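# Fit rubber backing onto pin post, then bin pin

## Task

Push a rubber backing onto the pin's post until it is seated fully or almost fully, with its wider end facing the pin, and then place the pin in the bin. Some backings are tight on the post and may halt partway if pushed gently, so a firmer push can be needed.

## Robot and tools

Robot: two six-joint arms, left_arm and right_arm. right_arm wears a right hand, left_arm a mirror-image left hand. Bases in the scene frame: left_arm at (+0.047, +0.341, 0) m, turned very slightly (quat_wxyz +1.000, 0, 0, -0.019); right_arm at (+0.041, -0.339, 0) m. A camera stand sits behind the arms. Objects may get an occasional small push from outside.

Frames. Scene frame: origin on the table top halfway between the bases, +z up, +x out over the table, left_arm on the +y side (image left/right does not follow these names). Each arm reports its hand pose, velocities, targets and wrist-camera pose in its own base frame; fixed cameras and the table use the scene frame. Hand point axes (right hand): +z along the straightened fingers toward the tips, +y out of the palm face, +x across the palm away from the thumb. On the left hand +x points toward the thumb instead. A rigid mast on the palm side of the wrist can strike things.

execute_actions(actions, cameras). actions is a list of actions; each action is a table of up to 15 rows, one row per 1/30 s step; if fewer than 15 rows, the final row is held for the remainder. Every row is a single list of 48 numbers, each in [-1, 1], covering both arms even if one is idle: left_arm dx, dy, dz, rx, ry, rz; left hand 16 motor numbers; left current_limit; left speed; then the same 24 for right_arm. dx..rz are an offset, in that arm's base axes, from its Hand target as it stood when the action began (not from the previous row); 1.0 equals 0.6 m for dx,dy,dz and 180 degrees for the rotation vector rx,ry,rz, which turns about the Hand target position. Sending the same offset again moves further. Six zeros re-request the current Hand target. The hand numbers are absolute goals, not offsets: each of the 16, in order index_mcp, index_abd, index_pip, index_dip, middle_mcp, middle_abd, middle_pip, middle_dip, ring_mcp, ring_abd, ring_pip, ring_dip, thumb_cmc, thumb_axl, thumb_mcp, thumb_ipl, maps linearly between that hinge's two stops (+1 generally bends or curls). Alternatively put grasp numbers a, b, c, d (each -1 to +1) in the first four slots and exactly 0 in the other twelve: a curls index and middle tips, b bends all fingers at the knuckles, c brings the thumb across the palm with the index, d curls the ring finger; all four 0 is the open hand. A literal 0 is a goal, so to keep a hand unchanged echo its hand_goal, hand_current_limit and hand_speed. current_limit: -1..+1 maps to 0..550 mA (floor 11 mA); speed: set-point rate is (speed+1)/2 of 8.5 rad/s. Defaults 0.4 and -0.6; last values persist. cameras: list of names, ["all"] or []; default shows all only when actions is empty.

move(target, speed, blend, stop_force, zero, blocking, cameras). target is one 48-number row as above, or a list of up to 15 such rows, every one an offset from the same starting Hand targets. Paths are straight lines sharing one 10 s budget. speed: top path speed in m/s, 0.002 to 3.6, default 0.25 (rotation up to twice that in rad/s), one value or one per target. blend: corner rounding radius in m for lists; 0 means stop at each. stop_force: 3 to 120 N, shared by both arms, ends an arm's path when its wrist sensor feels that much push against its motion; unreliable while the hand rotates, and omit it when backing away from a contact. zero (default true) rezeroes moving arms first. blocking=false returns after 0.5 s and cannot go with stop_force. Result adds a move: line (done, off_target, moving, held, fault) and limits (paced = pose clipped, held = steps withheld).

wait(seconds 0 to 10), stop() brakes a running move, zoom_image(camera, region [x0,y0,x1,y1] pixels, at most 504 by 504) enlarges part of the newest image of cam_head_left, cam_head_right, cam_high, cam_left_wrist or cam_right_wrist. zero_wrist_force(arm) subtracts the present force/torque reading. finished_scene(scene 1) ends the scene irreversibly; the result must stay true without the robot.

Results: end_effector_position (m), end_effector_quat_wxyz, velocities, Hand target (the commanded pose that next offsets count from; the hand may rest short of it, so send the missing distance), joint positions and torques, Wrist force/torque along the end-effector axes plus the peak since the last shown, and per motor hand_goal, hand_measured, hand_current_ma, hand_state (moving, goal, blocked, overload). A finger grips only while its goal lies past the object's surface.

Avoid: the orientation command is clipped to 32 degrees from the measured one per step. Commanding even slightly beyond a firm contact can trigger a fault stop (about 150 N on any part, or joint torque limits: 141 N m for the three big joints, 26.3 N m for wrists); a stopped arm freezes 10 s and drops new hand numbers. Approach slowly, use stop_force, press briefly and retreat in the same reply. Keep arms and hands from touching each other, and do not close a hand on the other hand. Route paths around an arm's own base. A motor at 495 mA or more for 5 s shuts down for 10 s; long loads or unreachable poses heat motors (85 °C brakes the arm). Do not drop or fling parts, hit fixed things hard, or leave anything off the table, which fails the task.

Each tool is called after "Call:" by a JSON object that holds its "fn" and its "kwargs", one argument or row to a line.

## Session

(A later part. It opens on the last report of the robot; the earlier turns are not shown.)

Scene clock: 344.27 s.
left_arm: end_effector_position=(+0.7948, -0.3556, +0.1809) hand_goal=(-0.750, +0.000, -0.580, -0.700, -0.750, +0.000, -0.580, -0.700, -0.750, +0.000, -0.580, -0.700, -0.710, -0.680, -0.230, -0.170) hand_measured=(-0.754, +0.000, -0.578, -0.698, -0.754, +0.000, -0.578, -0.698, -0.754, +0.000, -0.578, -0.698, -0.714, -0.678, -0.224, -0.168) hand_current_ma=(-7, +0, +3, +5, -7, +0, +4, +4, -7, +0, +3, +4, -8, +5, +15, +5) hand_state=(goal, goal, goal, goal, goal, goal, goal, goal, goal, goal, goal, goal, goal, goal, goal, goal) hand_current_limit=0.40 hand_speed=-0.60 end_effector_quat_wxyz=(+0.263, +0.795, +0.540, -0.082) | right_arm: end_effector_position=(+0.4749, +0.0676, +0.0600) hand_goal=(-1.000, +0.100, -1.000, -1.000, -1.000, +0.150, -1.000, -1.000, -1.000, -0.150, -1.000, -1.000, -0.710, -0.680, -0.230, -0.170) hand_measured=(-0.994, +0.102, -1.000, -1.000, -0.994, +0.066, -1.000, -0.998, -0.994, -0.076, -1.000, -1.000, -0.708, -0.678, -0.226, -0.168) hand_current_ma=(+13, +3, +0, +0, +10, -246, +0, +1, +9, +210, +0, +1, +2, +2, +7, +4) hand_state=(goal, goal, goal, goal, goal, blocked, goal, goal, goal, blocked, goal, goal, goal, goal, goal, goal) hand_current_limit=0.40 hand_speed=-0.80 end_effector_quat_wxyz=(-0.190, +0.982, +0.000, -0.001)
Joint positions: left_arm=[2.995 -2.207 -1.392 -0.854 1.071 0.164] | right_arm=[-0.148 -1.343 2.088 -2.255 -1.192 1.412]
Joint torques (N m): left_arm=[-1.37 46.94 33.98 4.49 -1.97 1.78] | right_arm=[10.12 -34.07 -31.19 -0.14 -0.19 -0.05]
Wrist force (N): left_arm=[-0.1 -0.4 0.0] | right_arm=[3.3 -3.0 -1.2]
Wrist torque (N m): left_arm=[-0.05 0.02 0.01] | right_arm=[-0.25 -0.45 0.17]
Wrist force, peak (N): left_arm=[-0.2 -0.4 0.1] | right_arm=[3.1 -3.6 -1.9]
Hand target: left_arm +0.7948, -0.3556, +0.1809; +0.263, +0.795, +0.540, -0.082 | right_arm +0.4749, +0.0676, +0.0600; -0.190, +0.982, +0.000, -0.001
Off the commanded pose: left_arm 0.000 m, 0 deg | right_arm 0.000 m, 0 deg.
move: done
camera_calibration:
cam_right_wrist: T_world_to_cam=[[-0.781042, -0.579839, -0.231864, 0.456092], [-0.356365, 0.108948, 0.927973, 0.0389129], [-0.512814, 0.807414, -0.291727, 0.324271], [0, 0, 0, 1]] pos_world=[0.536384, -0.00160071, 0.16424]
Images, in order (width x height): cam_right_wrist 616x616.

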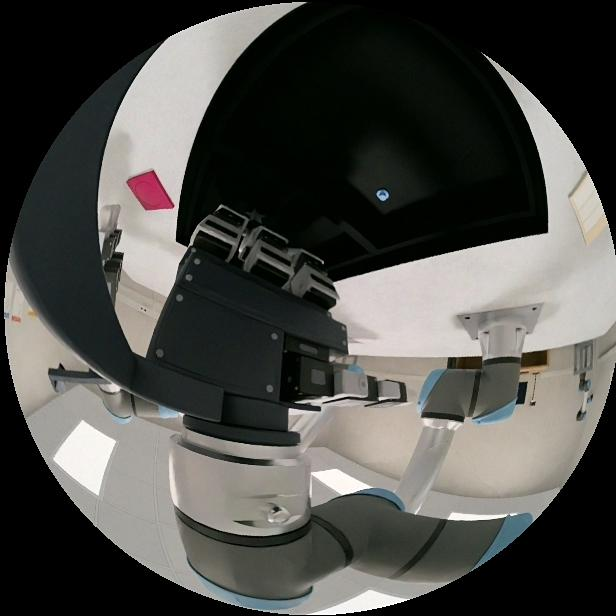

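Call:
{"fn": "move", "kwargs": {
  "target": [0,0,0,0,0,0,0,0,0,0,0,0,0,0,0,0,0,0,0,0,0,0,0.4,-0.6,-0.002,0.013,-0.015,0,0,0,-1,0.1,-1,-1,-1,0.15,-1,-1,-1,-0.15,-1,-1,-0.71,-0.68,-0.23,-0.17,0.4,-0.8],
  "speed": 0.04,
  "cameras": ["cam_right_wrist"]
}}

Call:
{"fn": "zoom_image", "kwargs": {
  "camera": "cam_right_wrist",
  "region": [215, 185, 285, 255]
}}

Call:
{"fn": "zoom_image", "kwargs": {
  "camera": "cam_right_wrist",
  "region": [235, 215, 265, 245]
}}

Scene clock: 348.20 s.
left_arm: end_effector_position=(+0.7948, -0.3556, +0.1809) hand_goal=(-0.750, +0.000, -0.580, -0.700, -0.750, +0.000, -0.580, -0.700, -0.750, +0.000, -0.580, -0.700, -0.710, -0.680, -0.230, -0.170) hand_measured=(-0.754, +0.000, -0.578, -0.698, -0.754, +0.000, -0.578, -0.698, -0.754, +0.000, -0.578, -0.698, -0.714, -0.678, -0.224, -0.168) hand_current_ma=(-7, +0, +3, +5, -7, +0, +4, +4, -7, +0, +3, +4, -8, +5, +15, +5) hand_state=(goal, goal, goal, goal, goal, goal, goal, goal, goal, goal, goal, goal, goal, goal, goal, goal) hand_current_limit=0.40 hand_speed=-0.60 end_effector_quat_wxyz=(+0.263, +0.795, +0.540, -0.082) | right_arm: end_effector_position=(+0.4737, +0.0753, +0.0511) hand_goal=(-1.000, +0.100, -1.000, -1.000, -1.000, +0.150, -1.000, -1.000, -1.000, -0.150, -1.000, -1.000, -0.710, -0.680, -0.230, -0.170) hand_measured=(-0.994, +0.102, -1.000, -1.000, -0.994, +0.066, -1.000, -0.998, -0.994, -0.076, -1.000, -1.000, -0.708, -0.678, -0.226, -0.168) hand_current_ma=(+13, +3, +0, +0, +10, -246, +0, +1, +9, +210, +0, +1, +2, +2, +7, +4) hand_state=(goal, goal, goal, goal, goal, blocked, goal, goal, goal, blocked, goal, goal, goal, goal, goal, goal) hand_current_limit=0.40 hand_speed=-0.80 end_effector_quat_wxyz=(-0.190, +0.982, +0.000, -0.001)
Joint positions: left_arm=[2.995 -2.207 -1.392 -0.854 1.071 0.164] | right_arm=[-0.132 -1.326 2.098 -2.288 -1.192 1.428]
Joint torques (N m): left_arm=[-1.44 46.67 34.18 4.57 -2.01 1.64] | right_arm=[11.96 -20.17 -2.91 -4.2 1.8 1.78]
Wrist force (N): left_arm=[0.0 -0.1 0.1] | right_arm=[3.0 -3.0 -0.9]
Wrist torque (N m): left_arm=[-0.03 0.02 0.00] | right_arm=[-0.27 -0.42 0.14]
Wrist force, peak (N): left_arm=[-0.4 -0.3 0.0] | right_arm=[3.5 -3.1 -1.5]
Hand target: left_arm +0.7948, -0.3556, +0.1809; +0.263, +0.795, +0.540, -0.082 | right_arm +0.4737, +0.0754, +0.0510; -0.190, +0.982, +0.000, -0.001
Off the commanded pose: left_arm 0.000 m, 0 deg | right_arm 0.000 m, 0 deg.
move: done
camera_calibration:
cam_right_wrist: T_world_to_cam=[[-0.781013, -0.579885, -0.231847, 0.457674], [-0.35637, 0.108958, 0.92797, 0.0459334], [-0.512854, 0.807379, -0.291751, 0.314838], [0, 0, 0, 1]] pos_world=[0.535284, 0.0061992, 0.15534]
Images, in order (width x height): cam_right_wrist 616x616.

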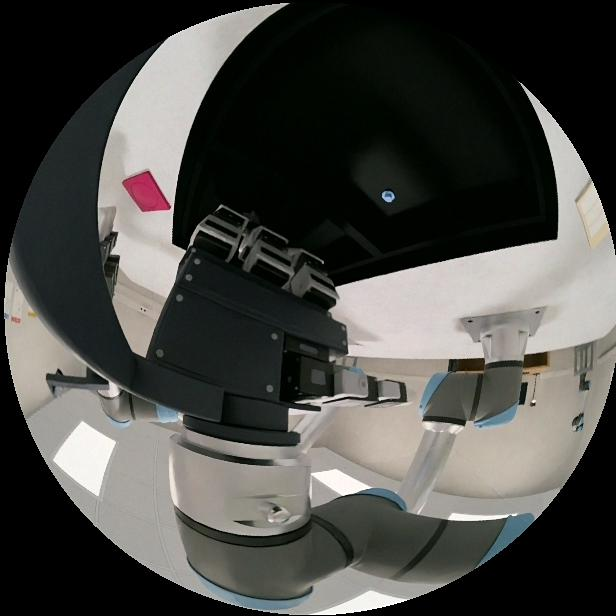

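Scaled by 7.200 from the camera's 616x616 image, which has a finer 880x880 frame.

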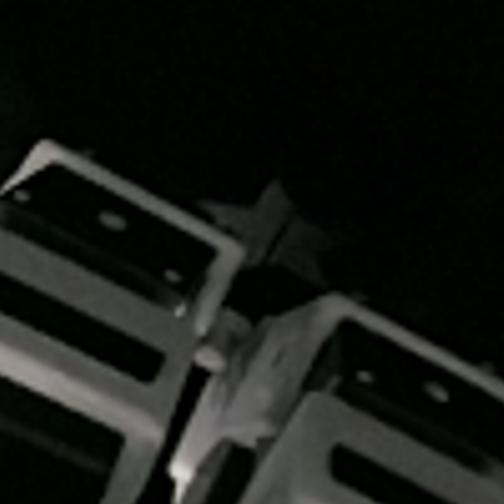

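Scaled by 16.800 from the camera's 616x616 image, which has a finer 880x880 frame.

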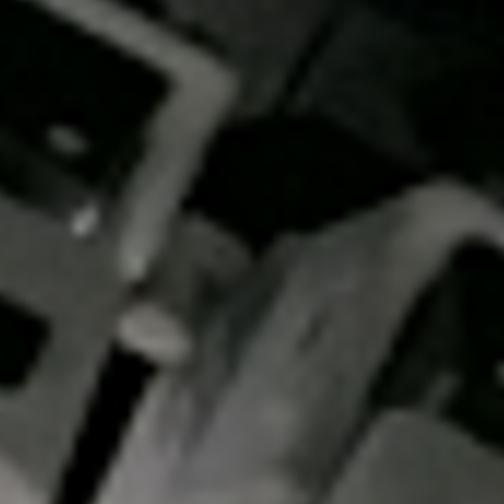

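Call:
{"fn": "move", "kwargs": {
  "target": [0,0,0,0,0,0,0,0,0,0,0,0,0,0,0,0,0,0,0,0,0,0,0.4,-0.6,-0.0025,0.0022,-0.015,0,0,0,-1,0.1,-1,-1,-1,0.15,-1,-1,-1,-0.15,-1,-1,-0.71,-0.68,-0.23,-0.17,0.4,-0.8],
  "speed": 0.03,
  "cameras": ["cam_right_wrist"]
}}

Call:
{"fn": "zoom_image", "kwargs": {
  "camera": "cam_right_wrist",
  "region": [225, 195, 275, 245]
}}

Call:
{"fn": "zoom_image", "kwargs": {
  "camera": "cam_right_wrist",
  "region": [235, 210, 265, 240]
}}

Scene clock: 350.03 s.
left_arm: end_effector_position=(+0.7948, -0.3556, +0.1809) hand_goal=(-0.750, +0.000, -0.580, -0.700, -0.750, +0.000, -0.580, -0.700, -0.750, +0.000, -0.580, -0.700, -0.710, -0.680, -0.230, -0.170) hand_measured=(-0.754, +0.000, -0.578, -0.698, -0.754, +0.000, -0.578, -0.698, -0.754, +0.000, -0.578, -0.698, -0.714, -0.678, -0.224, -0.168) hand_current_ma=(-7, +0, +3, +5, -7, +0, +4, +4, -7, +0, +3, +4, -8, +5, +15, +5) hand_state=(goal, goal, goal, goal, goal, goal, goal, goal, goal, goal, goal, goal, goal, goal, goal, goal) hand_current_limit=0.40 hand_speed=-0.60 end_effector_quat_wxyz=(+0.263, +0.795, +0.540, -0.082) | right_arm: end_effector_position=(+0.4722, +0.0767, +0.0421) hand_goal=(-1.000, +0.100, -1.000, -1.000, -1.000, +0.150, -1.000, -1.000, -1.000, -0.150, -1.000, -1.000, -0.710, -0.680, -0.230, -0.170) hand_measured=(-0.994, +0.102, -1.000, -1.000, -0.994, +0.066, -1.000, -0.998, -0.994, -0.076, -1.000, -1.000, -0.708, -0.678, -0.226, -0.168) hand_current_ma=(+13, +3, +0, +0, +11, -246, +0, +1, +9, +210, +0, +1, +2, +2, +7, +4) hand_state=(goal, goal, goal, goal, goal, blocked, goal, goal, goal, blocked, goal, goal, goal, goal, goal, goal) hand_current_limit=0.40 hand_speed=-0.80 end_effector_quat_wxyz=(-0.190, +0.982, +0.000, -0.001)
Joint positions: left_arm=[2.995 -2.207 -1.392 -0.854 1.071 0.164] | right_arm=[-0.13 -1.311 2.11 -2.316 -1.191 1.431]
Joint torques (N m): left_arm=[-0.79 46.94 33.14 4.55 -1.87 1.85] | right_arm=[12.06 -19.11 -1.8 -4.21 1.79 1.53]
Wrist force (N): left_arm=[-0.1 -0.3 0.1] | right_arm=[3.0 -3.1 -1.3]
Wrist torque (N m): left_arm=[-0.06 0.03 -0.01] | right_arm=[-0.25 -0.41 0.15]
Wrist force, peak (N): left_arm=[-0.4 -0.3 -0.1] | right_arm=[3.2 -3.4 -1.2]
Hand target: left_arm +0.7948, -0.3556, +0.1809; +0.263, +0.795, +0.540, -0.082 | right_arm +0.4722, +0.0767, +0.0420; -0.190, +0.982, +0.000, -0.001
Off the commanded pose: left_arm 0.000 m, 0 deg | right_arm 0.000 m, 0 deg.
move: done
camera_calibration:
cam_right_wrist: T_world_to_cam=[[-0.781013, -0.579885, -0.231847, 0.455169], [-0.35637, 0.108958, 0.92797, 0.053609], [-0.512854, 0.807379, -0.291751, 0.310394], [0, 0, 0, 1]] pos_world=[0.533784, 0.0074992, 0.14634]
Images, in order (width x height): cam_right_wrist 616x616.

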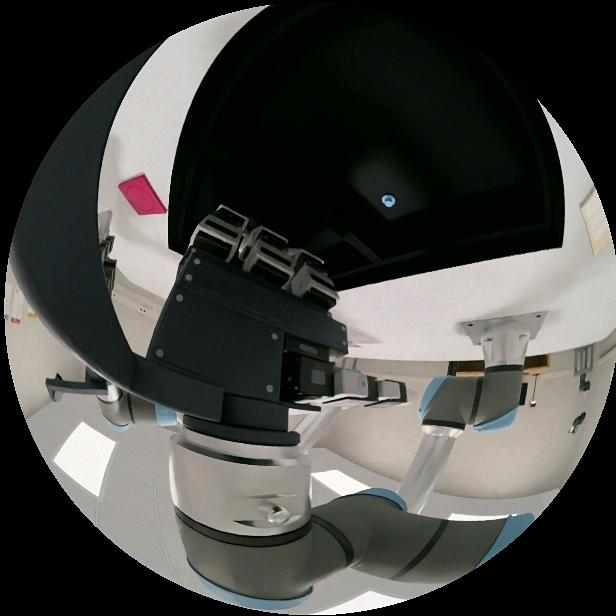

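Scaled by 10.080 from the camera's 616x616 image, which has a finer 880x880 frame.

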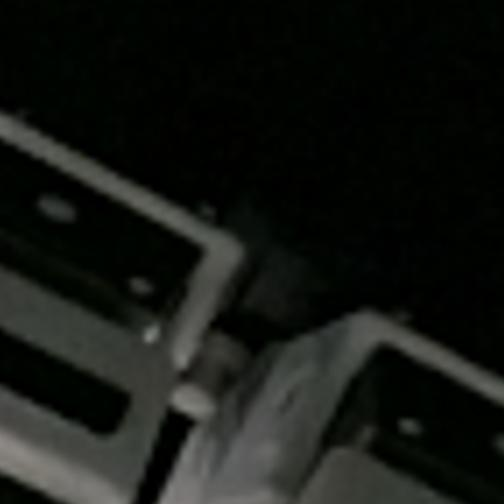

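Scaled by 16.800 from the camera's 616x616 image, which has a finer 880x880 frame.

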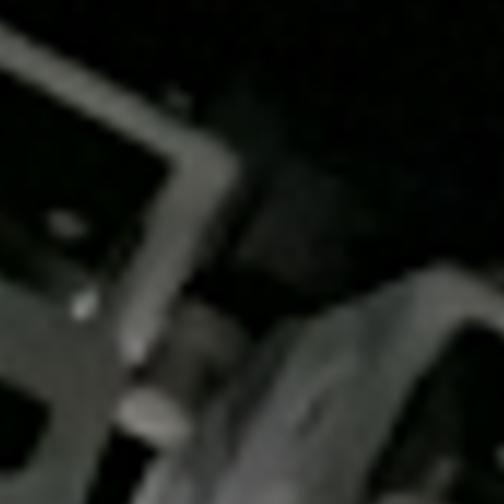

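Call:
{"fn": "move", "kwargs": {
  "target": [0,0,0,0,0,0,0,0,0,0,0,0,0,0,0,0,0,0,0,0,0,0,0.4,-0.6,0,-0.0012,-0.02,0,0,0,-1,0.1,-1,-1,-1,0.15,-1,-1,-1,-0.15,-1,-1,-0.71,-0.68,-0.23,-0.17,0.4,-0.8],
  "speed": 0.006,
  "stop_force": 3,
  "cameras": ["cam_right_wrist"]
}}

Call:
{"fn": "zoom_image", "kwargs": {
  "camera": "cam_right_wrist",
  "region": [235, 210, 265, 240]
}}

Scene clock: 352.73 s.
left_arm: end_effector_position=(+0.7948, -0.3556, +0.1809) hand_goal=(-0.750, +0.000, -0.580, -0.700, -0.750, +0.000, -0.580, -0.700, -0.750, +0.000, -0.580, -0.700, -0.710, -0.680, -0.230, -0.170) hand_measured=(-0.754, +0.000, -0.578, -0.698, -0.754, +0.000, -0.578, -0.698, -0.754, +0.000, -0.578, -0.698, -0.714, -0.678, -0.224, -0.168) hand_current_ma=(-7, +0, +3, +5, -7, +0, +4, +4, -7, +0, +3, +4, -8, +5, +15, +5) hand_state=(goal, goal, goal, goal, goal, goal, goal, goal, goal, goal, goal, goal, goal, goal, goal, goal) hand_current_limit=0.40 hand_speed=-0.60 end_effector_quat_wxyz=(+0.263, +0.795, +0.540, -0.082) | right_arm: end_effector_position=(+0.4722, +0.0763, +0.0363) hand_goal=(-1.000, +0.100, -1.000, -1.000, -1.000, +0.150, -1.000, -1.000, -1.000, -0.150, -1.000, -1.000, -0.710, -0.680, -0.230, -0.170) hand_measured=(-0.994, +0.102, -1.000, -1.000, -1.000, +0.066, -1.000, -1.000, -1.000, -0.076, -1.000, -1.000, -0.708, -0.678, -0.226, -0.168) hand_current_ma=(+13, +3, +0, +0, +0, -246, +0, +0, +0, +210, +0, +0, +2, +2, +7, +4) hand_state=(goal, goal, goal, goal, goal, blocked, goal, goal, goal, blocked, goal, goal, goal, goal, goal, goal) hand_current_limit=0.40 hand_speed=-0.80 end_effector_quat_wxyz=(-0.190, +0.982, +0.000, -0.001)
Joint positions: left_arm=[2.995 -2.207 -1.392 -0.854 1.071 0.164] | right_arm=[-0.131 -1.3 2.116 -2.333 -1.191 1.43]
Joint torques (N m): left_arm=[-0.45 46.58 33.49 4.51 -1.79 1.69] | right_arm=[0.03 -35 -29.23 -0.31 -0.53 1.11]
Wrist force (N): left_arm=[-0.2 -0.1 0.0] | right_arm=[3.3 -4.1 -2.4]
Wrist torque (N m): left_arm=[-0.02 0.03 -0.01] | right_arm=[-0.08 -0.40 0.20]
Wrist force, peak (N): left_arm=[0.0 -0.5 -0.1] | right_arm=[3.0 -5.7 -3.4]
Hand target: left_arm +0.7948, -0.3556, +0.1809; +0.263, +0.795, +0.540, -0.082 | right_arm +0.4722, +0.0763, +0.0363; -0.190, +0.982, +0.000, -0.001 (not the last commanded pose)
Off the commanded pose: left_arm 0.000 m, 0 deg | right_arm 0.006 m, 0 deg.
move: contact (right_arm)
camera_calibration:
cam_right_wrist: T_world_to_cam=[[-0.781014, -0.579848, -0.231936, 0.453664], [-0.356426, 0.108903, 0.927955, 0.0590562], [-0.512814, 0.807414, -0.291728, 0.308919], [0, 0, 0, 1]] pos_world=[0.533785, 0.00719939, 0.14054]
Images, in order (width x height): cam_right_wrist 616x616.

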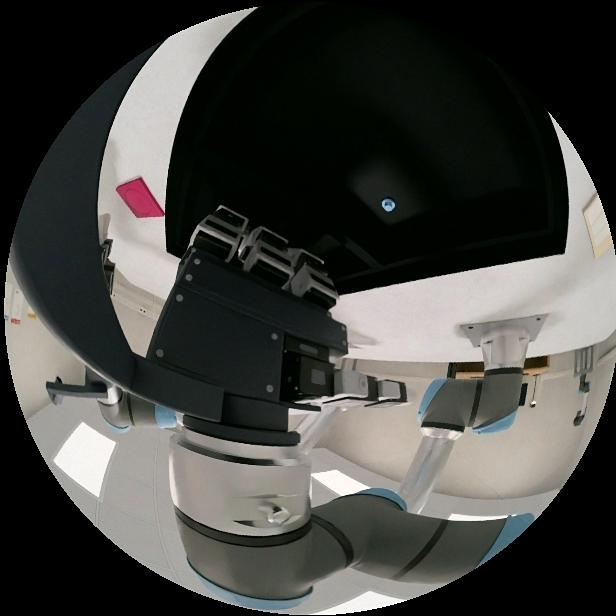

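Scaled by 16.800 from the camera's 616x616 image, which has a finer 880x880 frame.

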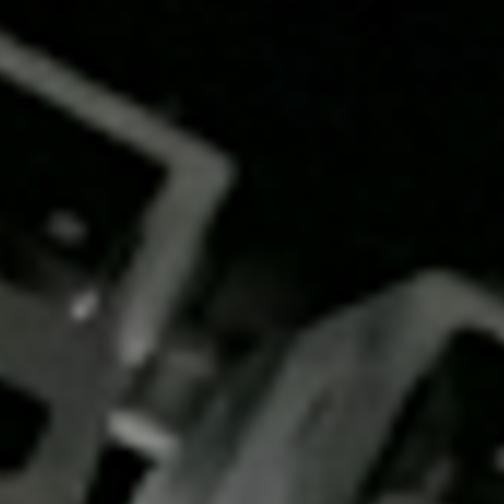

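Call:
{"fn": "move", "kwargs": {
  "target": [0,0,0,0,0,0,0,0,0,0,0,0,0,0,0,0,0,0,0,0,0,0,0.4,-0.6,0,0,0.03,0,0,0,-1,0.1,-1,-1,-1,0.15,-1,-1,-1,-0.15,-1,-1,-0.71,-0.68,-0.23,-0.17,0.4,-0.8],
  "speed": 0.02,
  "cameras": ["cam_right_wrist"]
}}

Call:
{"fn": "zoom_image", "kwargs": {
  "camera": "cam_right_wrist",
  "region": [225, 195, 275, 245]
}}

Scene clock: 354.60 s.
left_arm: end_effector_position=(+0.7948, -0.3556, +0.1809) hand_goal=(-0.750, +0.000, -0.580, -0.700, -0.750, +0.000, -0.580, -0.700, -0.750, +0.000, -0.580, -0.700, -0.710, -0.680, -0.230, -0.170) hand_measured=(-0.754, +0.000, -0.578, -0.698, -0.754, +0.000, -0.578, -0.698, -0.754, +0.000, -0.578, -0.698, -0.714, -0.678, -0.224, -0.168) hand_current_ma=(-7, +0, +3, +5, -7, +0, +4, +4, -7, +0, +3, +4, -8, +5, +15, +5) hand_state=(goal, goal, goal, goal, goal, goal, goal, goal, goal, goal, goal, goal, goal, goal, goal, goal) hand_current_limit=0.40 hand_speed=-0.60 end_effector_quat_wxyz=(+0.263, +0.795, +0.540, -0.082) | right_arm: end_effector_position=(+0.4722, +0.0763, +0.0542) hand_goal=(-1.000, +0.100, -1.000, -1.000, -1.000, +0.150, -1.000, -1.000, -1.000, -0.150, -1.000, -1.000, -0.710, -0.680, -0.230, -0.170) hand_measured=(-0.994, +0.102, -1.000, -1.000, -0.994, +0.066, -1.000, -1.000, -0.994, -0.076, -1.000, -1.000, -0.708, -0.678, -0.226, -0.168) hand_current_ma=(+13, +3, +0, +0, +10, -246, +0, +0, +11, +210, +0, +0, +2, +2, +7, +4) hand_state=(goal, goal, goal, goal, goal, blocked, goal, goal, goal, blocked, goal, goal, goal, goal, goal, goal) hand_current_limit=0.40 hand_speed=-0.80 end_effector_quat_wxyz=(-0.190, +0.982, +0.000, -0.001)
Joint positions: left_arm=[2.995 -2.207 -1.392 -0.854 1.071 0.164] | right_arm=[-0.131 -1.335 2.099 -2.281 -1.191 1.43]
Joint torques (N m): left_arm=[-0.6 47.28 33.29 4.49 -1.89 1.51] | right_arm=[10.73 -36.12 -29.34 -0.38 -0.66 0.91]
Wrist force (N): left_arm=[-0.1 -0.3 -0.2] | right_arm=[3.1 -3.0 -1.1]
Wrist torque (N m): left_arm=[-0.03 0.02 -0.01] | right_arm=[-0.25 -0.43 0.22]
Wrist force, peak (N): left_arm=[-0.3 -0.2 0.3] | right_arm=[3.3 -4.5 -2.4]
Hand target: left_arm +0.7948, -0.3556, +0.1809; +0.263, +0.795, +0.540, -0.082 | right_arm +0.4722, +0.0763, +0.0543; -0.190, +0.982, +0.000, -0.001
Off the commanded pose: left_arm 0.000 m, 0 deg | right_arm 0.000 m, 0 deg.
move: done
camera_calibration:
cam_right_wrist: T_world_to_cam=[[-0.781014, -0.579848, -0.231936, 0.457761], [-0.356426, 0.108903, 0.927955, 0.0423174], [-0.512814, 0.807414, -0.291728, 0.314118], [0, 0, 0, 1]] pos_world=[0.533685, 0.00719939, 0.15854]
Images, in order (width x height): cam_right_wrist 616x616.

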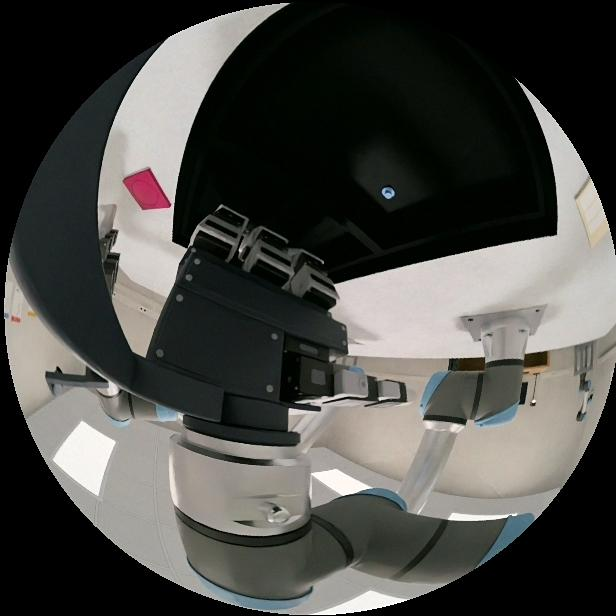

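Scaled by 10.080 from the camera's 616x616 image, which has a finer 880x880 frame.

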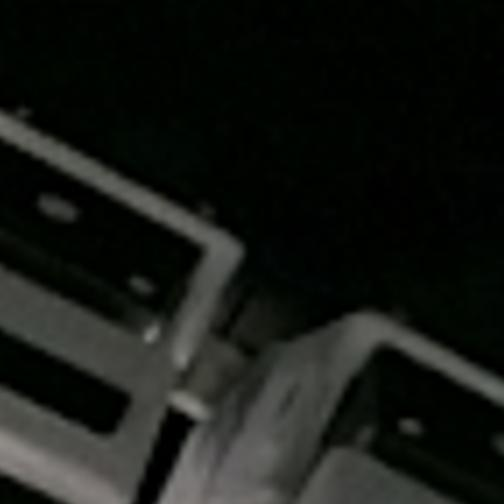

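Call:
{"fn": "move", "kwargs": {
  "target": [0,0,0,0,0,0,0,0,0,0,0,0,0,0,0,0,0,0,0,0,0,0,0.4,-0.6,0,0,-0.0378,0,0,0,-1,0.1,-1,-1,-1,0.15,-1,-1,-1,-0.15,-1,-1,-0.71,-0.68,-0.23,-0.17,0.4,-0.8],
  "speed": 0.007,
  "stop_force": 6,
  "cameras": ["cam_right_wrist"]
}}

Call:
{"fn": "zoom_image", "kwargs": {
  "camera": "cam_right_wrist",
  "region": [235, 210, 265, 240]
}}

Scene clock: 360.60 s.
left_arm: end_effector_position=(+0.7948, -0.3556, +0.1809) hand_goal=(-0.750, +0.000, -0.580, -0.700, -0.750, +0.000, -0.580, -0.700, -0.750, +0.000, -0.580, -0.700, -0.710, -0.680, -0.230, -0.170) hand_measured=(-0.754, +0.000, -0.578, -0.698, -0.754, +0.000, -0.578, -0.698, -0.754, +0.000, -0.578, -0.698, -0.714, -0.678, -0.224, -0.168) hand_current_ma=(-7, +0, +3, +5, -7, +0, +4, +4, -7, +0, +3, +4, -8, +5, +15, +5) hand_state=(goal, goal, goal, goal, goal, goal, goal, goal, goal, goal, goal, goal, goal, goal, goal, goal) hand_current_limit=0.40 hand_speed=-0.60 end_effector_quat_wxyz=(+0.263, +0.795, +0.540, -0.082) | right_arm: end_effector_position=(+0.4723, +0.0764, +0.0353) hand_goal=(-1.000, +0.100, -1.000, -1.000, -1.000, +0.150, -1.000, -1.000, -1.000, -0.150, -1.000, -1.000, -0.710, -0.680, -0.230, -0.170) hand_measured=(-0.994, +0.102, -1.000, -1.000, -1.000, +0.066, -1.000, -1.000, -1.000, -0.076, -1.000, -1.000, -0.708, -0.678, -0.226, -0.168) hand_current_ma=(+13, +3, +0, +0, +0, -246, +0, +0, +0, +207, +0, +0, +2, +2, +7, +4) hand_state=(goal, goal, goal, goal, goal, blocked, goal, goal, goal, blocked, goal, goal, goal, goal, goal, goal) hand_current_limit=0.40 hand_speed=-0.80 end_effector_quat_wxyz=(-0.190, +0.982, +0.000, -0.001)
Joint positions: left_arm=[2.995 -2.207 -1.392 -0.854 1.071 0.164] | right_arm=[-0.131 -1.298 2.117 -2.336 -1.191 1.43]
Joint torques (N m): left_arm=[-0.74 47.67 34.18 4.4 -1.71 1.69] | right_arm=[-6.88 -34.51 -28.79 -0.15 -0.83 -0.98]
Wrist force (N): left_arm=[-0.1 -0.4 -0.1] | right_arm=[3.6 -3.3 -3.6]
Wrist torque (N m): left_arm=[-0.04 0.01 0.00] | right_arm=[0.04 -0.31 0.26]
Wrist force, peak (N): left_arm=[-0.2 -0.4 0.2] | right_arm=[2.3 -5.4 -7.0]
Hand target: left_arm +0.7948, -0.3556, +0.1809; +0.263, +0.795, +0.540, -0.082 | right_arm +0.4723, +0.0764, +0.0353; -0.190, +0.982, +0.000, -0.001 (not the last commanded pose)
Off the commanded pose: left_arm 0.000 m, 0 deg | right_arm 0.004 m, 0 deg.
move: contact (right_arm)
camera_calibration:
cam_right_wrist: T_world_to_cam=[[-0.780984, -0.579894, -0.231919, 0.453414], [-0.356432, 0.108913, 0.927952, 0.0599875], [-0.512855, 0.807379, -0.291752, 0.308652], [0, 0, 0, 1]] pos_world=[0.533785, 0.0071993, 0.13954]
Images, in order (width x height): cam_right_wrist 616x616.

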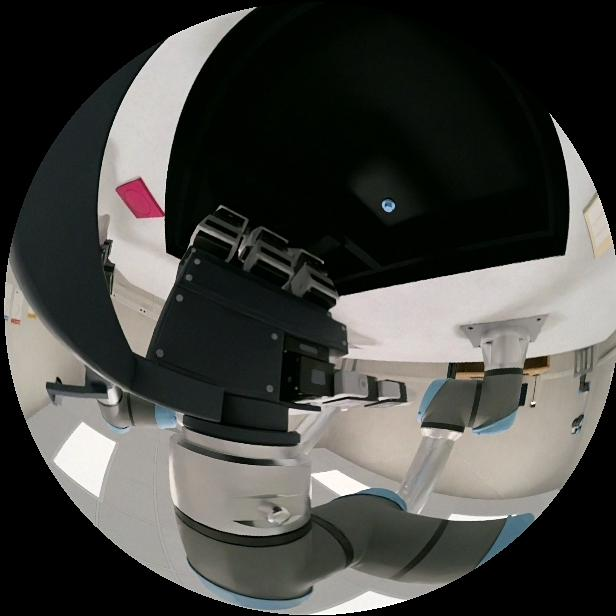

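Scaled by 16.800 from the camera's 616x616 image, which has a finer 880x880 frame.

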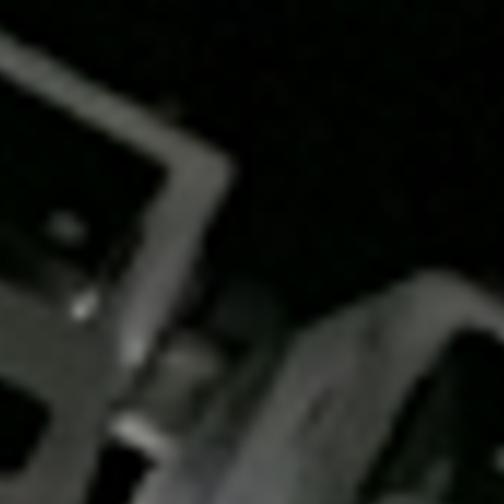

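Call:
{"fn": "move", "kwargs": {
  "target": [0,0,0,0,0,0,0,0,0,0,0,0,0,0,0,0,0,0,0,0,0,0,0.4,-0.6,0,0,-0.01,0,0,0,-1,0.1,-1,-1,-1,0.15,-1,-1,-1,-0.15,-1,-1,-0.71,-0.68,-0.23,-0.17,0.4,-0.8],
  "speed": 0.004,
  "stop_force": 8,
  "cameras": ["cam_right_wrist"]
}}

Call:
{"fn": "zoom_image", "kwargs": {
  "camera": "cam_right_wrist",
  "region": [235, 210, 265, 240]
}}

Scene clock: 362.73 s.
left_arm: end_effector_position=(+0.7948, -0.3556, +0.1809) hand_goal=(-0.750, +0.000, -0.580, -0.700, -0.750, +0.000, -0.580, -0.700, -0.750, +0.000, -0.580, -0.700, -0.710, -0.680, -0.230, -0.170) hand_measured=(-0.754, +0.000, -0.578, -0.698, -0.754, +0.000, -0.578, -0.698, -0.754, +0.000, -0.578, -0.698, -0.714, -0.678, -0.224, -0.168) hand_current_ma=(-7, +0, +3, +5, -7, +0, +4, +4, -7, +0, +3, +4, -8, +5, +15, +5) hand_state=(goal, goal, goal, goal, goal, goal, goal, goal, goal, goal, goal, goal, goal, goal, goal, goal) hand_current_limit=0.40 hand_speed=-0.60 end_effector_quat_wxyz=(+0.263, +0.795, +0.540, -0.082) | right_arm: end_effector_position=(+0.4724, +0.0763, +0.0343) hand_goal=(-1.000, +0.100, -1.000, -1.000, -1.000, +0.150, -1.000, -1.000, -1.000, -0.150, -1.000, -1.000, -0.710, -0.680, -0.230, -0.170) hand_measured=(-0.994, +0.102, -1.000, -1.000, -1.000, +0.066, -1.000, -1.000, -1.000, -0.078, -1.000, -1.000, -0.708, -0.678, -0.226, -0.168) hand_current_ma=(+13, +3, +0, +0, +0, -246, +0, +0, +0, +202, +0, +0, +2, +2, +7, +4) hand_state=(goal, goal, goal, goal, goal, blocked, goal, goal, goal, blocked, goal, goal, goal, goal, goal, goal) hand_current_limit=0.40 hand_speed=-0.80 end_effector_quat_wxyz=(-0.190, +0.982, +0.000, -0.001)
Joint positions: left_arm=[2.995 -2.207 -1.392 -0.854 1.071 0.164] | right_arm=[-0.131 -1.296 2.117 -2.339 -1.191 1.43]
Joint torques (N m): left_arm=[-0.42 47.08 34.8 4.48 -1.92 1.66] | right_arm=[-6.8 -32.96 -26.82 0.11 -0.92 -1.18]
Wrist force (N): left_arm=[0.0 -0.1 0.1] | right_arm=[2.0 -7.1 -10.4]
Wrist torque (N m): left_arm=[-0.03 0.00 0.01] | right_arm=[0.98 -0.12 -0.09]
Wrist force, peak (N): left_arm=[-0.2 -0.4 0.3] | right_arm=[1.7 -8.4 -12.7]
Hand target: left_arm +0.7948, -0.3556, +0.1809; +0.263, +0.795, +0.540, -0.082 | right_arm +0.4724, +0.0763, +0.0343; -0.190, +0.982, +0.000, -0.001 (not the last commanded pose)
Off the commanded pose: left_arm 0.000 m, 0 deg | right_arm 0.005 m, 0 deg.
move: contact (right_arm)
camera_calibration:
cam_right_wrist: T_world_to_cam=[[-0.780936, -0.579889, -0.232094, 0.453181], [-0.356686, 0.108989, 0.927845, 0.0610655], [-0.512752, 0.807372, -0.291951, 0.308334], [0, 0, 0, 1]] pos_world=[0.533785, 0.00719912, 0.13854]
Images, in order (width x height): cam_right_wrist 616x616.

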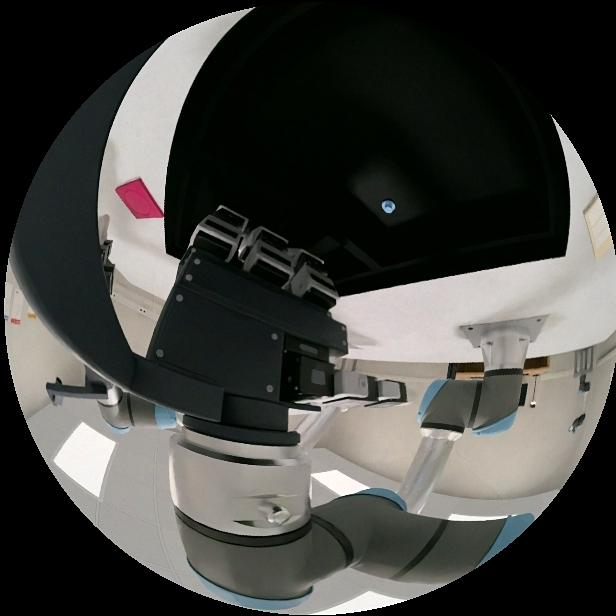

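Scaled by 16.800 from the camera's 616x616 image, which has a finer 880x880 frame.

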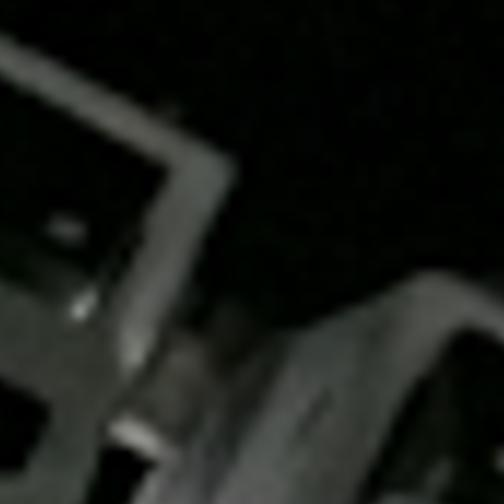

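Call:
{"fn": "move", "kwargs": {
  "target": [0,0,0,0,0,0,0,0,0,0,0,0,0,0,0,0,0,0,0,0,0,0,0.4,-0.6,0,0,-0.01,0,0,0,-1,0.1,-1,-1,-1,0.15,-1,-1,-1,-0.15,-1,-1,-0.71,-0.68,-0.23,-0.17,0.4,-0.8],
  "speed": 0.004,
  "stop_force": 9,
  "cameras": ["cam_right_wrist"]
}}

Call:
{"fn": "zoom_image", "kwargs": {
  "camera": "cam_right_wrist",
  "region": [235, 210, 265, 240]
}}

Scene clock: 364.90 s.
left_arm: end_effector_position=(+0.7948, -0.3556, +0.1809) hand_goal=(-0.750, +0.000, -0.580, -0.700, -0.750, +0.000, -0.580, -0.700, -0.750, +0.000, -0.580, -0.700, -0.710, -0.680, -0.230, -0.170) hand_measured=(-0.754, +0.000, -0.578, -0.698, -0.754, +0.000, -0.578, -0.698, -0.754, +0.000, -0.578, -0.698, -0.714, -0.678, -0.224, -0.168) hand_current_ma=(-7, +0, +3, +5, -7, +0, +4, +4, -7, +0, +3, +4, -8, +5, +15, +5) hand_state=(goal, goal, goal, goal, goal, goal, goal, goal, goal, goal, goal, goal, goal, goal, goal, goal) hand_current_limit=0.40 hand_speed=-0.60 end_effector_quat_wxyz=(+0.263, +0.795, +0.540, -0.082) | right_arm: end_effector_position=(+0.4724, +0.0763, +0.0326) hand_goal=(-1.000, +0.100, -1.000, -1.000, -1.000, +0.150, -1.000, -1.000, -1.000, -0.150, -1.000, -1.000, -0.710, -0.680, -0.230, -0.170) hand_measured=(-0.994, +0.102, -1.000, -1.000, -1.000, +0.066, -1.000, -1.000, -1.000, -0.080, -1.000, -1.000, -0.708, -0.678, -0.226, -0.168) hand_current_ma=(+13, +3, +0, +0, -1, -246, +0, +0, -1, +192, +0, +0, +2, +2, +7, +4) hand_state=(goal, goal, goal, goal, goal, blocked, goal, goal, goal, blocked, goal, goal, goal, goal, goal, goal) hand_current_limit=0.40 hand_speed=-0.80 end_effector_quat_wxyz=(-0.190, +0.982, +0.000, -0.001)
Joint positions: left_arm=[2.995 -2.207 -1.392 -0.854 1.071 0.164] | right_arm=[-0.131 -1.292 2.119 -2.344 -1.191 1.43]
Joint torques (N m): left_arm=[-0.83 47.54 34.43 4.49 -1.82 1.79] | right_arm=[-6.93 -28.02 -23.47 1.03 -0.96 -1.11]
Wrist force (N): left_arm=[-0.1 -0.3 0.1] | right_arm=[1.3 -10.5 -18.6]
Wrist torque (N m): left_arm=[-0.05 0.03 -0.01] | right_arm=[2.03 0.20 -0.31]
Wrist force, peak (N): left_arm=[-0.3 -0.3 -0.2] | right_arm=[0.8 -11.7 -20.7]
Hand target: left_arm +0.7948, -0.3556, +0.1809; +0.263, +0.795, +0.540, -0.082 | right_arm +0.4724, +0.0763, +0.0326; -0.190, +0.982, +0.000, -0.001 (not the last commanded pose)
Off the commanded pose: left_arm 0.000 m, 0 deg | right_arm 0.004 m, 0 deg.
move: contact (right_arm)
camera_calibration:
cam_right_wrist: T_world_to_cam=[[-0.780899, -0.579901, -0.232189, 0.452881], [-0.356766, 0.10893, 0.927821, 0.0626324], [-0.512752, 0.807372, -0.291952, 0.307918], [0, 0, 0, 1]] pos_world=[0.533886, 0.00719925, 0.13694]
Images, in order (width x height): cam_right_wrist 616x616.

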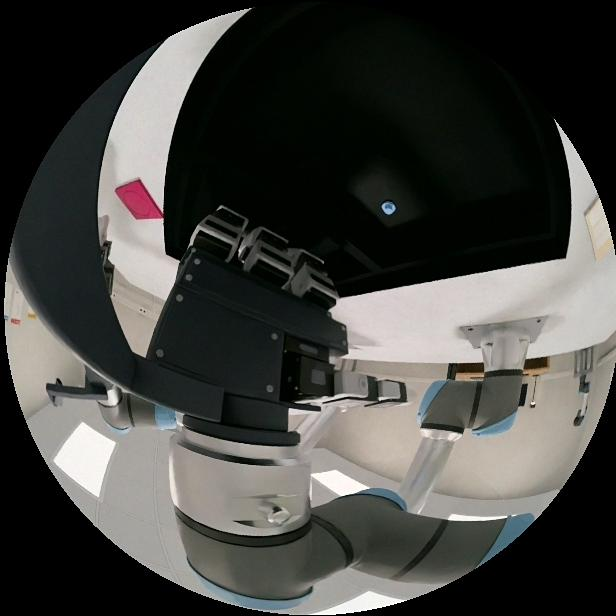

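Scaled by 16.800 from the camera's 616x616 image, which has a finer 880x880 frame.

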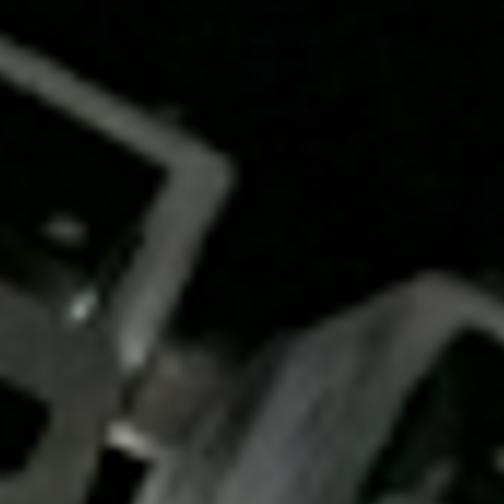

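Call:
{"fn": "move", "kwargs": {
  "target": [0,0,0,0,0,0,0,0,0,0,0,0,0,0,0,0,0,0,0,0,0,0,0.4,-0.6,0,0,0.003,0,0,0,-1,0.1,-1,-1,-1,0.15,-1,-1,-1,-0.15,-1,-1,-0.71,-0.68,-0.23,-0.17,0.4,-0.8],
  "speed": 0.006,
  "cameras": ["cam_right_wrist"]
}}

Call:
{"fn": "zoom_image", "kwargs": {
  "camera": "cam_right_wrist",
  "region": [235, 210, 265, 240]
}}

Scene clock: 366.27 s.
left_arm: end_effector_position=(+0.7948, -0.3556, +0.1809) hand_goal=(-0.750, +0.000, -0.580, -0.700, -0.750, +0.000, -0.580, -0.700, -0.750, +0.000, -0.580, -0.700, -0.710, -0.680, -0.230, -0.170) hand_measured=(-0.754, +0.000, -0.578, -0.698, -0.754, +0.000, -0.578, -0.698, -0.754, +0.000, -0.578, -0.698, -0.714, -0.678, -0.224, -0.168) hand_current_ma=(-7, +0, +3, +5, -7, +0, +4, +4, -7, +0, +3, +4, -8, +5, +15, +5) hand_state=(goal, goal, goal, goal, goal, goal, goal, goal, goal, goal, goal, goal, goal, goal, goal, goal) hand_current_limit=0.40 hand_speed=-0.60 end_effector_quat_wxyz=(+0.263, +0.795, +0.540, -0.082) | right_arm: end_effector_position=(+0.4724, +0.0763, +0.0344) hand_goal=(-1.000, +0.100, -1.000, -1.000, -1.000, +0.150, -1.000, -1.000, -1.000, -0.150, -1.000, -1.000, -0.710, -0.680, -0.230, -0.170) hand_measured=(-0.994, +0.102, -1.000, -1.000, -0.996, +0.066, -1.000, -1.000, -0.996, -0.080, -1.000, -1.000, -0.708, -0.678, -0.226, -0.168) hand_current_ma=(+13, +3, +0, +0, +7, -246, +0, +0, +7, +192, +0, +0, +2, +2, +7, +4) hand_state=(goal, goal, goal, goal, goal, blocked, goal, goal, goal, blocked, goal, goal, goal, goal, goal, goal) hand_current_limit=0.40 hand_speed=-0.80 end_effector_quat_wxyz=(-0.190, +0.982, +0.000, -0.001)
Joint positions: left_arm=[2.995 -2.207 -1.392 -0.854 1.071 0.164] | right_arm=[-0.131 -1.296 2.117 -2.339 -1.191 1.43]
Joint torques (N m): left_arm=[-0.62 46.46 34.15 4.44 -2.04 1.62] | right_arm=[-6.05 -36.75 -29.17 -0.26 -0.5 -0.79]
Wrist force (N): left_arm=[-0.2 -0.3 -0.1] | right_arm=[3.1 -3.0 -1.3]
Wrist torque (N m): left_arm=[-0.05 0.03 -0.01] | right_arm=[-0.21 -0.42 0.22]
Wrist force, peak (N): left_arm=[-0.3 -0.4 -0.2] | right_arm=[1.3 -10.9 -18.7]
Hand target: left_arm +0.7948, -0.3556, +0.1809; +0.263, +0.795, +0.540, -0.082 | right_arm +0.4724, +0.0763, +0.0344; -0.190, +0.982, +0.000, -0.001
Off the commanded pose: left_arm 0.000 m, 0 deg | right_arm 0.000 m, 0 deg.
move: done
camera_calibration:
cam_right_wrist: T_world_to_cam=[[-0.780899, -0.579901, -0.232189, 0.453276], [-0.356766, 0.10893, 0.927821, 0.0610551], [-0.512752, 0.807372, -0.291952, 0.308415], [0, 0, 0, 1]] pos_world=[0.533886, 0.00719925, 0.13864]
Images, in order (width x height): cam_right_wrist 616x616.

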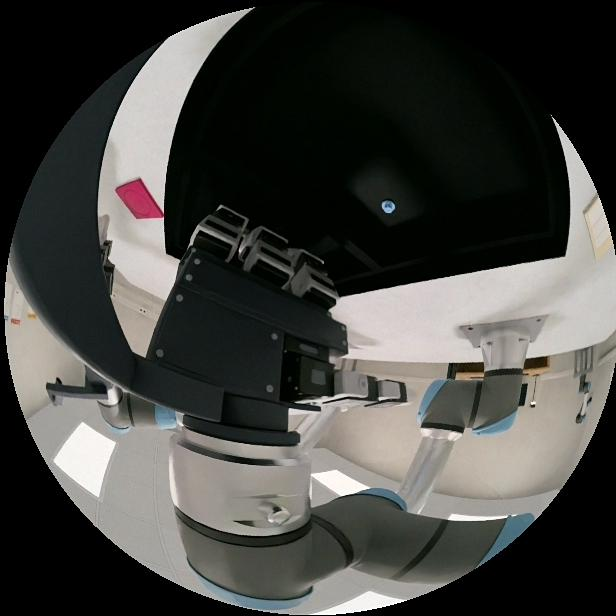

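Scaled by 16.800 from the camera's 616x616 image, which has a finer 880x880 frame.

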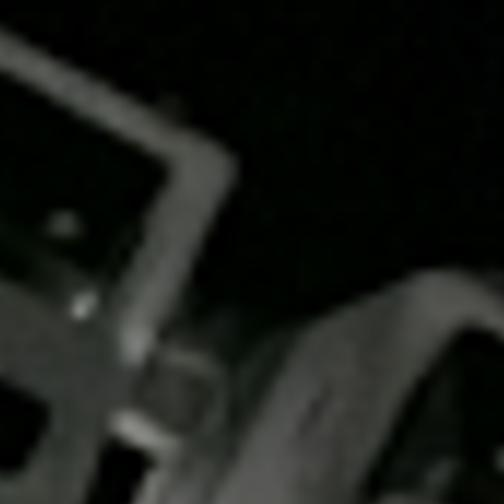

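Call:
{"fn": "move", "kwargs": {
  "target": [0,0,0,0,0,0,0,0,0,0,0,0,0,0,0,0,0,0,0,0,0,0,0.4,-0.6,0,0,0,0,0,0,-1,0.05,-1,-1,-1,0.0,-1,-1,-1,0.0,-1,-1,-0.71,-0.68,-0.23,-0.17,0.4,-0.9],
  "speed": 0.02,
  "cameras": ["cam_right_wrist"]
}}

Call:
{"fn": "zoom_image", "kwargs": {
  "camera": "cam_right_wrist",
  "region": [235, 210, 265, 240]
}}

Scene clock: 367.13 s.
left_arm: end_effector_position=(+0.7948, -0.3556, +0.1809) hand_goal=(-0.750, +0.000, -0.580, -0.700, -0.750, +0.000, -0.580, -0.700, -0.750, +0.000, -0.580, -0.700, -0.710, -0.680, -0.230, -0.170) hand_measured=(-0.754, +0.000, -0.578, -0.698, -0.754, +0.000, -0.578, -0.698, -0.754, +0.000, -0.578, -0.698, -0.714, -0.678, -0.224, -0.168) hand_current_ma=(-7, +0, +3, +5, -7, +0, +4, +4, -7, +0, +3, +4, -8, +5, +15, +5) hand_state=(goal, goal, goal, goal, goal, goal, goal, goal, goal, goal, goal, goal, goal, goal, goal, goal) hand_current_limit=0.40 hand_speed=-0.60 end_effector_quat_wxyz=(+0.263, +0.795, +0.540, -0.082) | right_arm: end_effector_position=(+0.4724, +0.0763, +0.0344) hand_goal=(-1.000, +0.050, -1.000, -1.000, -1.000, +0.000, -1.000, -1.000, -1.000, +0.000, -1.000, -1.000, -0.710, -0.680, -0.230, -0.170) hand_measured=(-0.994, +0.052, -1.000, -1.000, -0.994, +0.004, -1.000, -1.000, -0.994, -0.004, -1.000, -1.000, -0.708, -0.678, -0.226, -0.168) hand_current_ma=(+13, +3, +0, +0, +11, +4, +0, +0, +9, -4, +0, +0, +2, +2, +7, +4) hand_state=(goal, goal, goal, goal, goal, goal, goal, goal, goal, goal, goal, goal, goal, goal, goal, goal) hand_current_limit=0.40 hand_speed=-0.90 end_effector_quat_wxyz=(-0.190, +0.982, +0.000, -0.001)
Joint positions: left_arm=[2.995 -2.207 -1.392 -0.854 1.071 0.164] | right_arm=[-0.131 -1.296 2.117 -2.338 -1.191 1.43]
Joint torques (N m): left_arm=[-0.29 46.99 34.17 4.45 -1.89 1.64] | right_arm=[-6.25 -36.13 -26.91 -0.44 0.94 -0.58]
Wrist force (N): left_arm=[-0.1 -0.1 0.1] | right_arm=[3.3 -3.1 -1.1]
Wrist torque (N m): left_arm=[-0.02 0.02 0.00] | right_arm=[-0.27 -0.45 0.24]
Wrist force, peak (N): left_arm=[-0.3 -0.3 0.0] | right_arm=[2.9 -3.5 -2.7]
Hand target: left_arm +0.7948, -0.3556, +0.1809; +0.263, +0.795, +0.540, -0.082 | right_arm +0.4724, +0.0763, +0.0344; -0.190, +0.982, +0.000, -0.001
Off the commanded pose: left_arm 0.000 m, 0 deg | right_arm 0.000 m, 0 deg.
move: done
camera_calibration:
cam_right_wrist: T_world_to_cam=[[-0.780871, -0.57991, -0.232261, 0.453295], [-0.356827, 0.108885, 0.927803, 0.060998], [-0.512753, 0.807371, -0.291953, 0.308444], [0, 0, 0, 1]] pos_world=[0.533886, 0.00719935, 0.13874]
Images, in order (width x height): cam_right_wrist 616x616.

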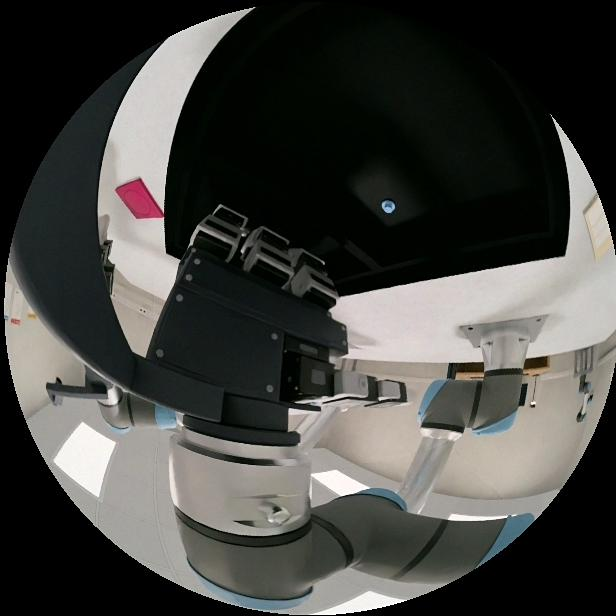

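Scaled by 16.800 from the camera's 616x616 image, which has a finer 880x880 frame.

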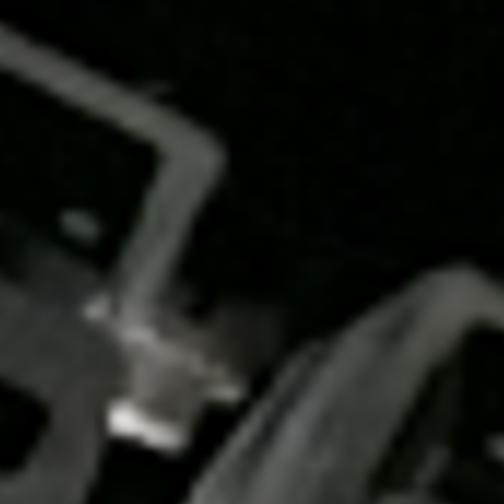

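Call:
{"fn": "move", "kwargs": {
  "target": [0,0,0,0,0,0,0,0,0,0,0,0,0,0,0,0,0,0,0,0,0,0,0.4,-0.6,0,-0.005,0.055,0,0,0,-1,0.05,-1,-1,-1,0.0,-1,-1,-1,0.0,-1,-1,-0.71,-0.68,-0.23,-0.17,0.4,-0.9],
  "speed": 0.04,
  "cameras": ["cam_right_wrist"]
}}

Call:
{"fn": "zoom_image", "kwargs": {
  "camera": "cam_right_wrist",
  "region": [225, 190, 275, 240]
}}

Scene clock: 368.67 s.
left_arm: end_effector_position=(+0.7948, -0.3556, +0.1809) hand_goal=(-0.750, +0.000, -0.580, -0.700, -0.750, +0.000, -0.580, -0.700, -0.750, +0.000, -0.580, -0.700, -0.710, -0.680, -0.230, -0.170) hand_measured=(-0.754, +0.000, -0.578, -0.698, -0.754, +0.000, -0.578, -0.698, -0.754, +0.000, -0.578, -0.698, -0.714, -0.678, -0.224, -0.168) hand_current_ma=(-7, +0, +3, +5, -7, +0, +4, +4, -7, +0, +3, +4, -8, +5, +15, +5) hand_state=(goal, goal, goal, goal, goal, goal, goal, goal, goal, goal, goal, goal, goal, goal, goal, goal) hand_current_limit=0.40 hand_speed=-0.60 end_effector_quat_wxyz=(+0.263, +0.795, +0.540, -0.082) | right_arm: end_effector_position=(+0.4724, +0.0733, +0.0674) hand_goal=(-1.000, +0.050, -1.000, -1.000, -1.000, +0.000, -1.000, -1.000, -1.000, +0.000, -1.000, -1.000, -0.710, -0.680, -0.230, -0.170) hand_measured=(-0.994, +0.052, -1.000, -1.000, -0.994, +0.004, -1.000, -1.000, -0.994, -0.004, -1.000, -1.000, -0.708, -0.678, -0.226, -0.168) hand_current_ma=(+13, +3, +0, +0, +11, +4, +0, +0, +9, -4, +0, +0, +2, +2, +7, +4) hand_state=(goal, goal, goal, goal, goal, goal, goal, goal, goal, goal, goal, goal, goal, goal, goal, goal) hand_current_limit=0.40 hand_speed=-0.90 end_effector_quat_wxyz=(-0.190, +0.982, +0.000, -0.001)
Joint positions: left_arm=[2.995 -2.207 -1.392 -0.854 1.071 0.164] | right_arm=[-0.137 -1.36 2.086 -2.241 -1.192 1.423]
Joint torques (N m): left_arm=[-0.34 47.44 34.16 4.54 -1.91 1.72] | right_arm=[-11.64 -36.41 -30.75 -0.38 -0.53 -1.37]
Wrist force (N): left_arm=[-0.1 0.0 0.0] | right_arm=[3.3 -2.9 -1.3]
Wrist torque (N m): left_arm=[0.00 0.01 -0.01] | right_arm=[-0.23 -0.43 0.27]
Wrist force, peak (N): left_arm=[-0.2 -0.4 -0.3] | right_arm=[3.3 -3.0 -1.6]
Hand target: left_arm +0.7948, -0.3556, +0.1809; +0.263, +0.795, +0.540, -0.082 | right_arm +0.4724, +0.0733, +0.0674; -0.190, +0.982, +0.000, -0.001
Off the commanded pose: left_arm 0.000 m, 0 deg | right_arm 0.000 m, 0 deg.
move: done
camera_calibration:
cam_right_wrist: T_world_to_cam=[[-0.780899, -0.579901, -0.232189, 0.459199], [-0.356766, 0.10893, 0.927821, 0.0307638], [-0.512752, 0.807372, -0.291952, 0.320471], [0, 0, 0, 1]] pos_world=[0.533886, 0.00419925, 0.17164]
Images, in order (width x height): cam_right_wrist 616x616.

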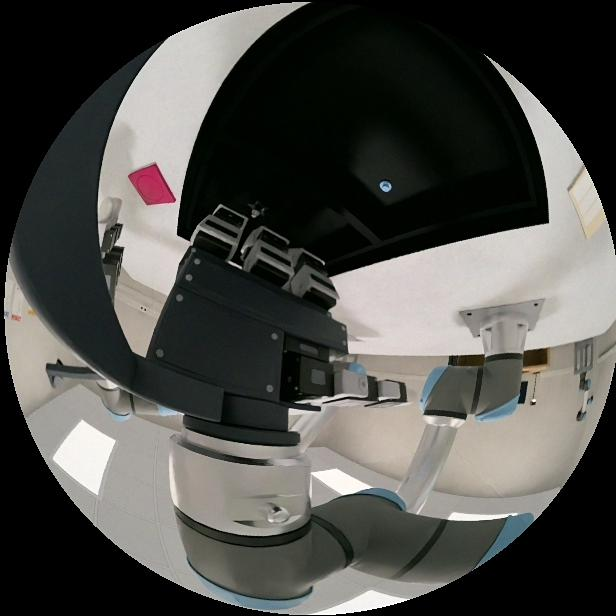

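Scaled by 10.080 from the camera's 616x616 image, which has a finer 880x880 frame.

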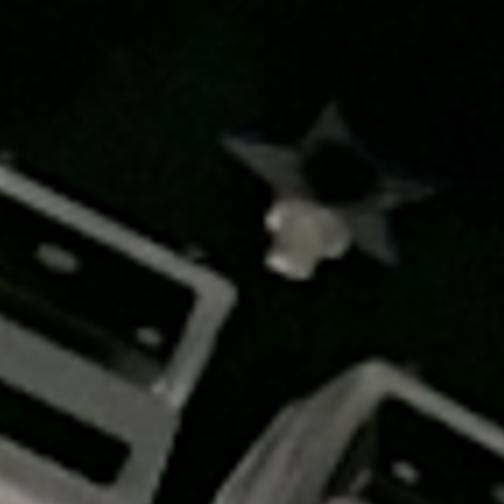

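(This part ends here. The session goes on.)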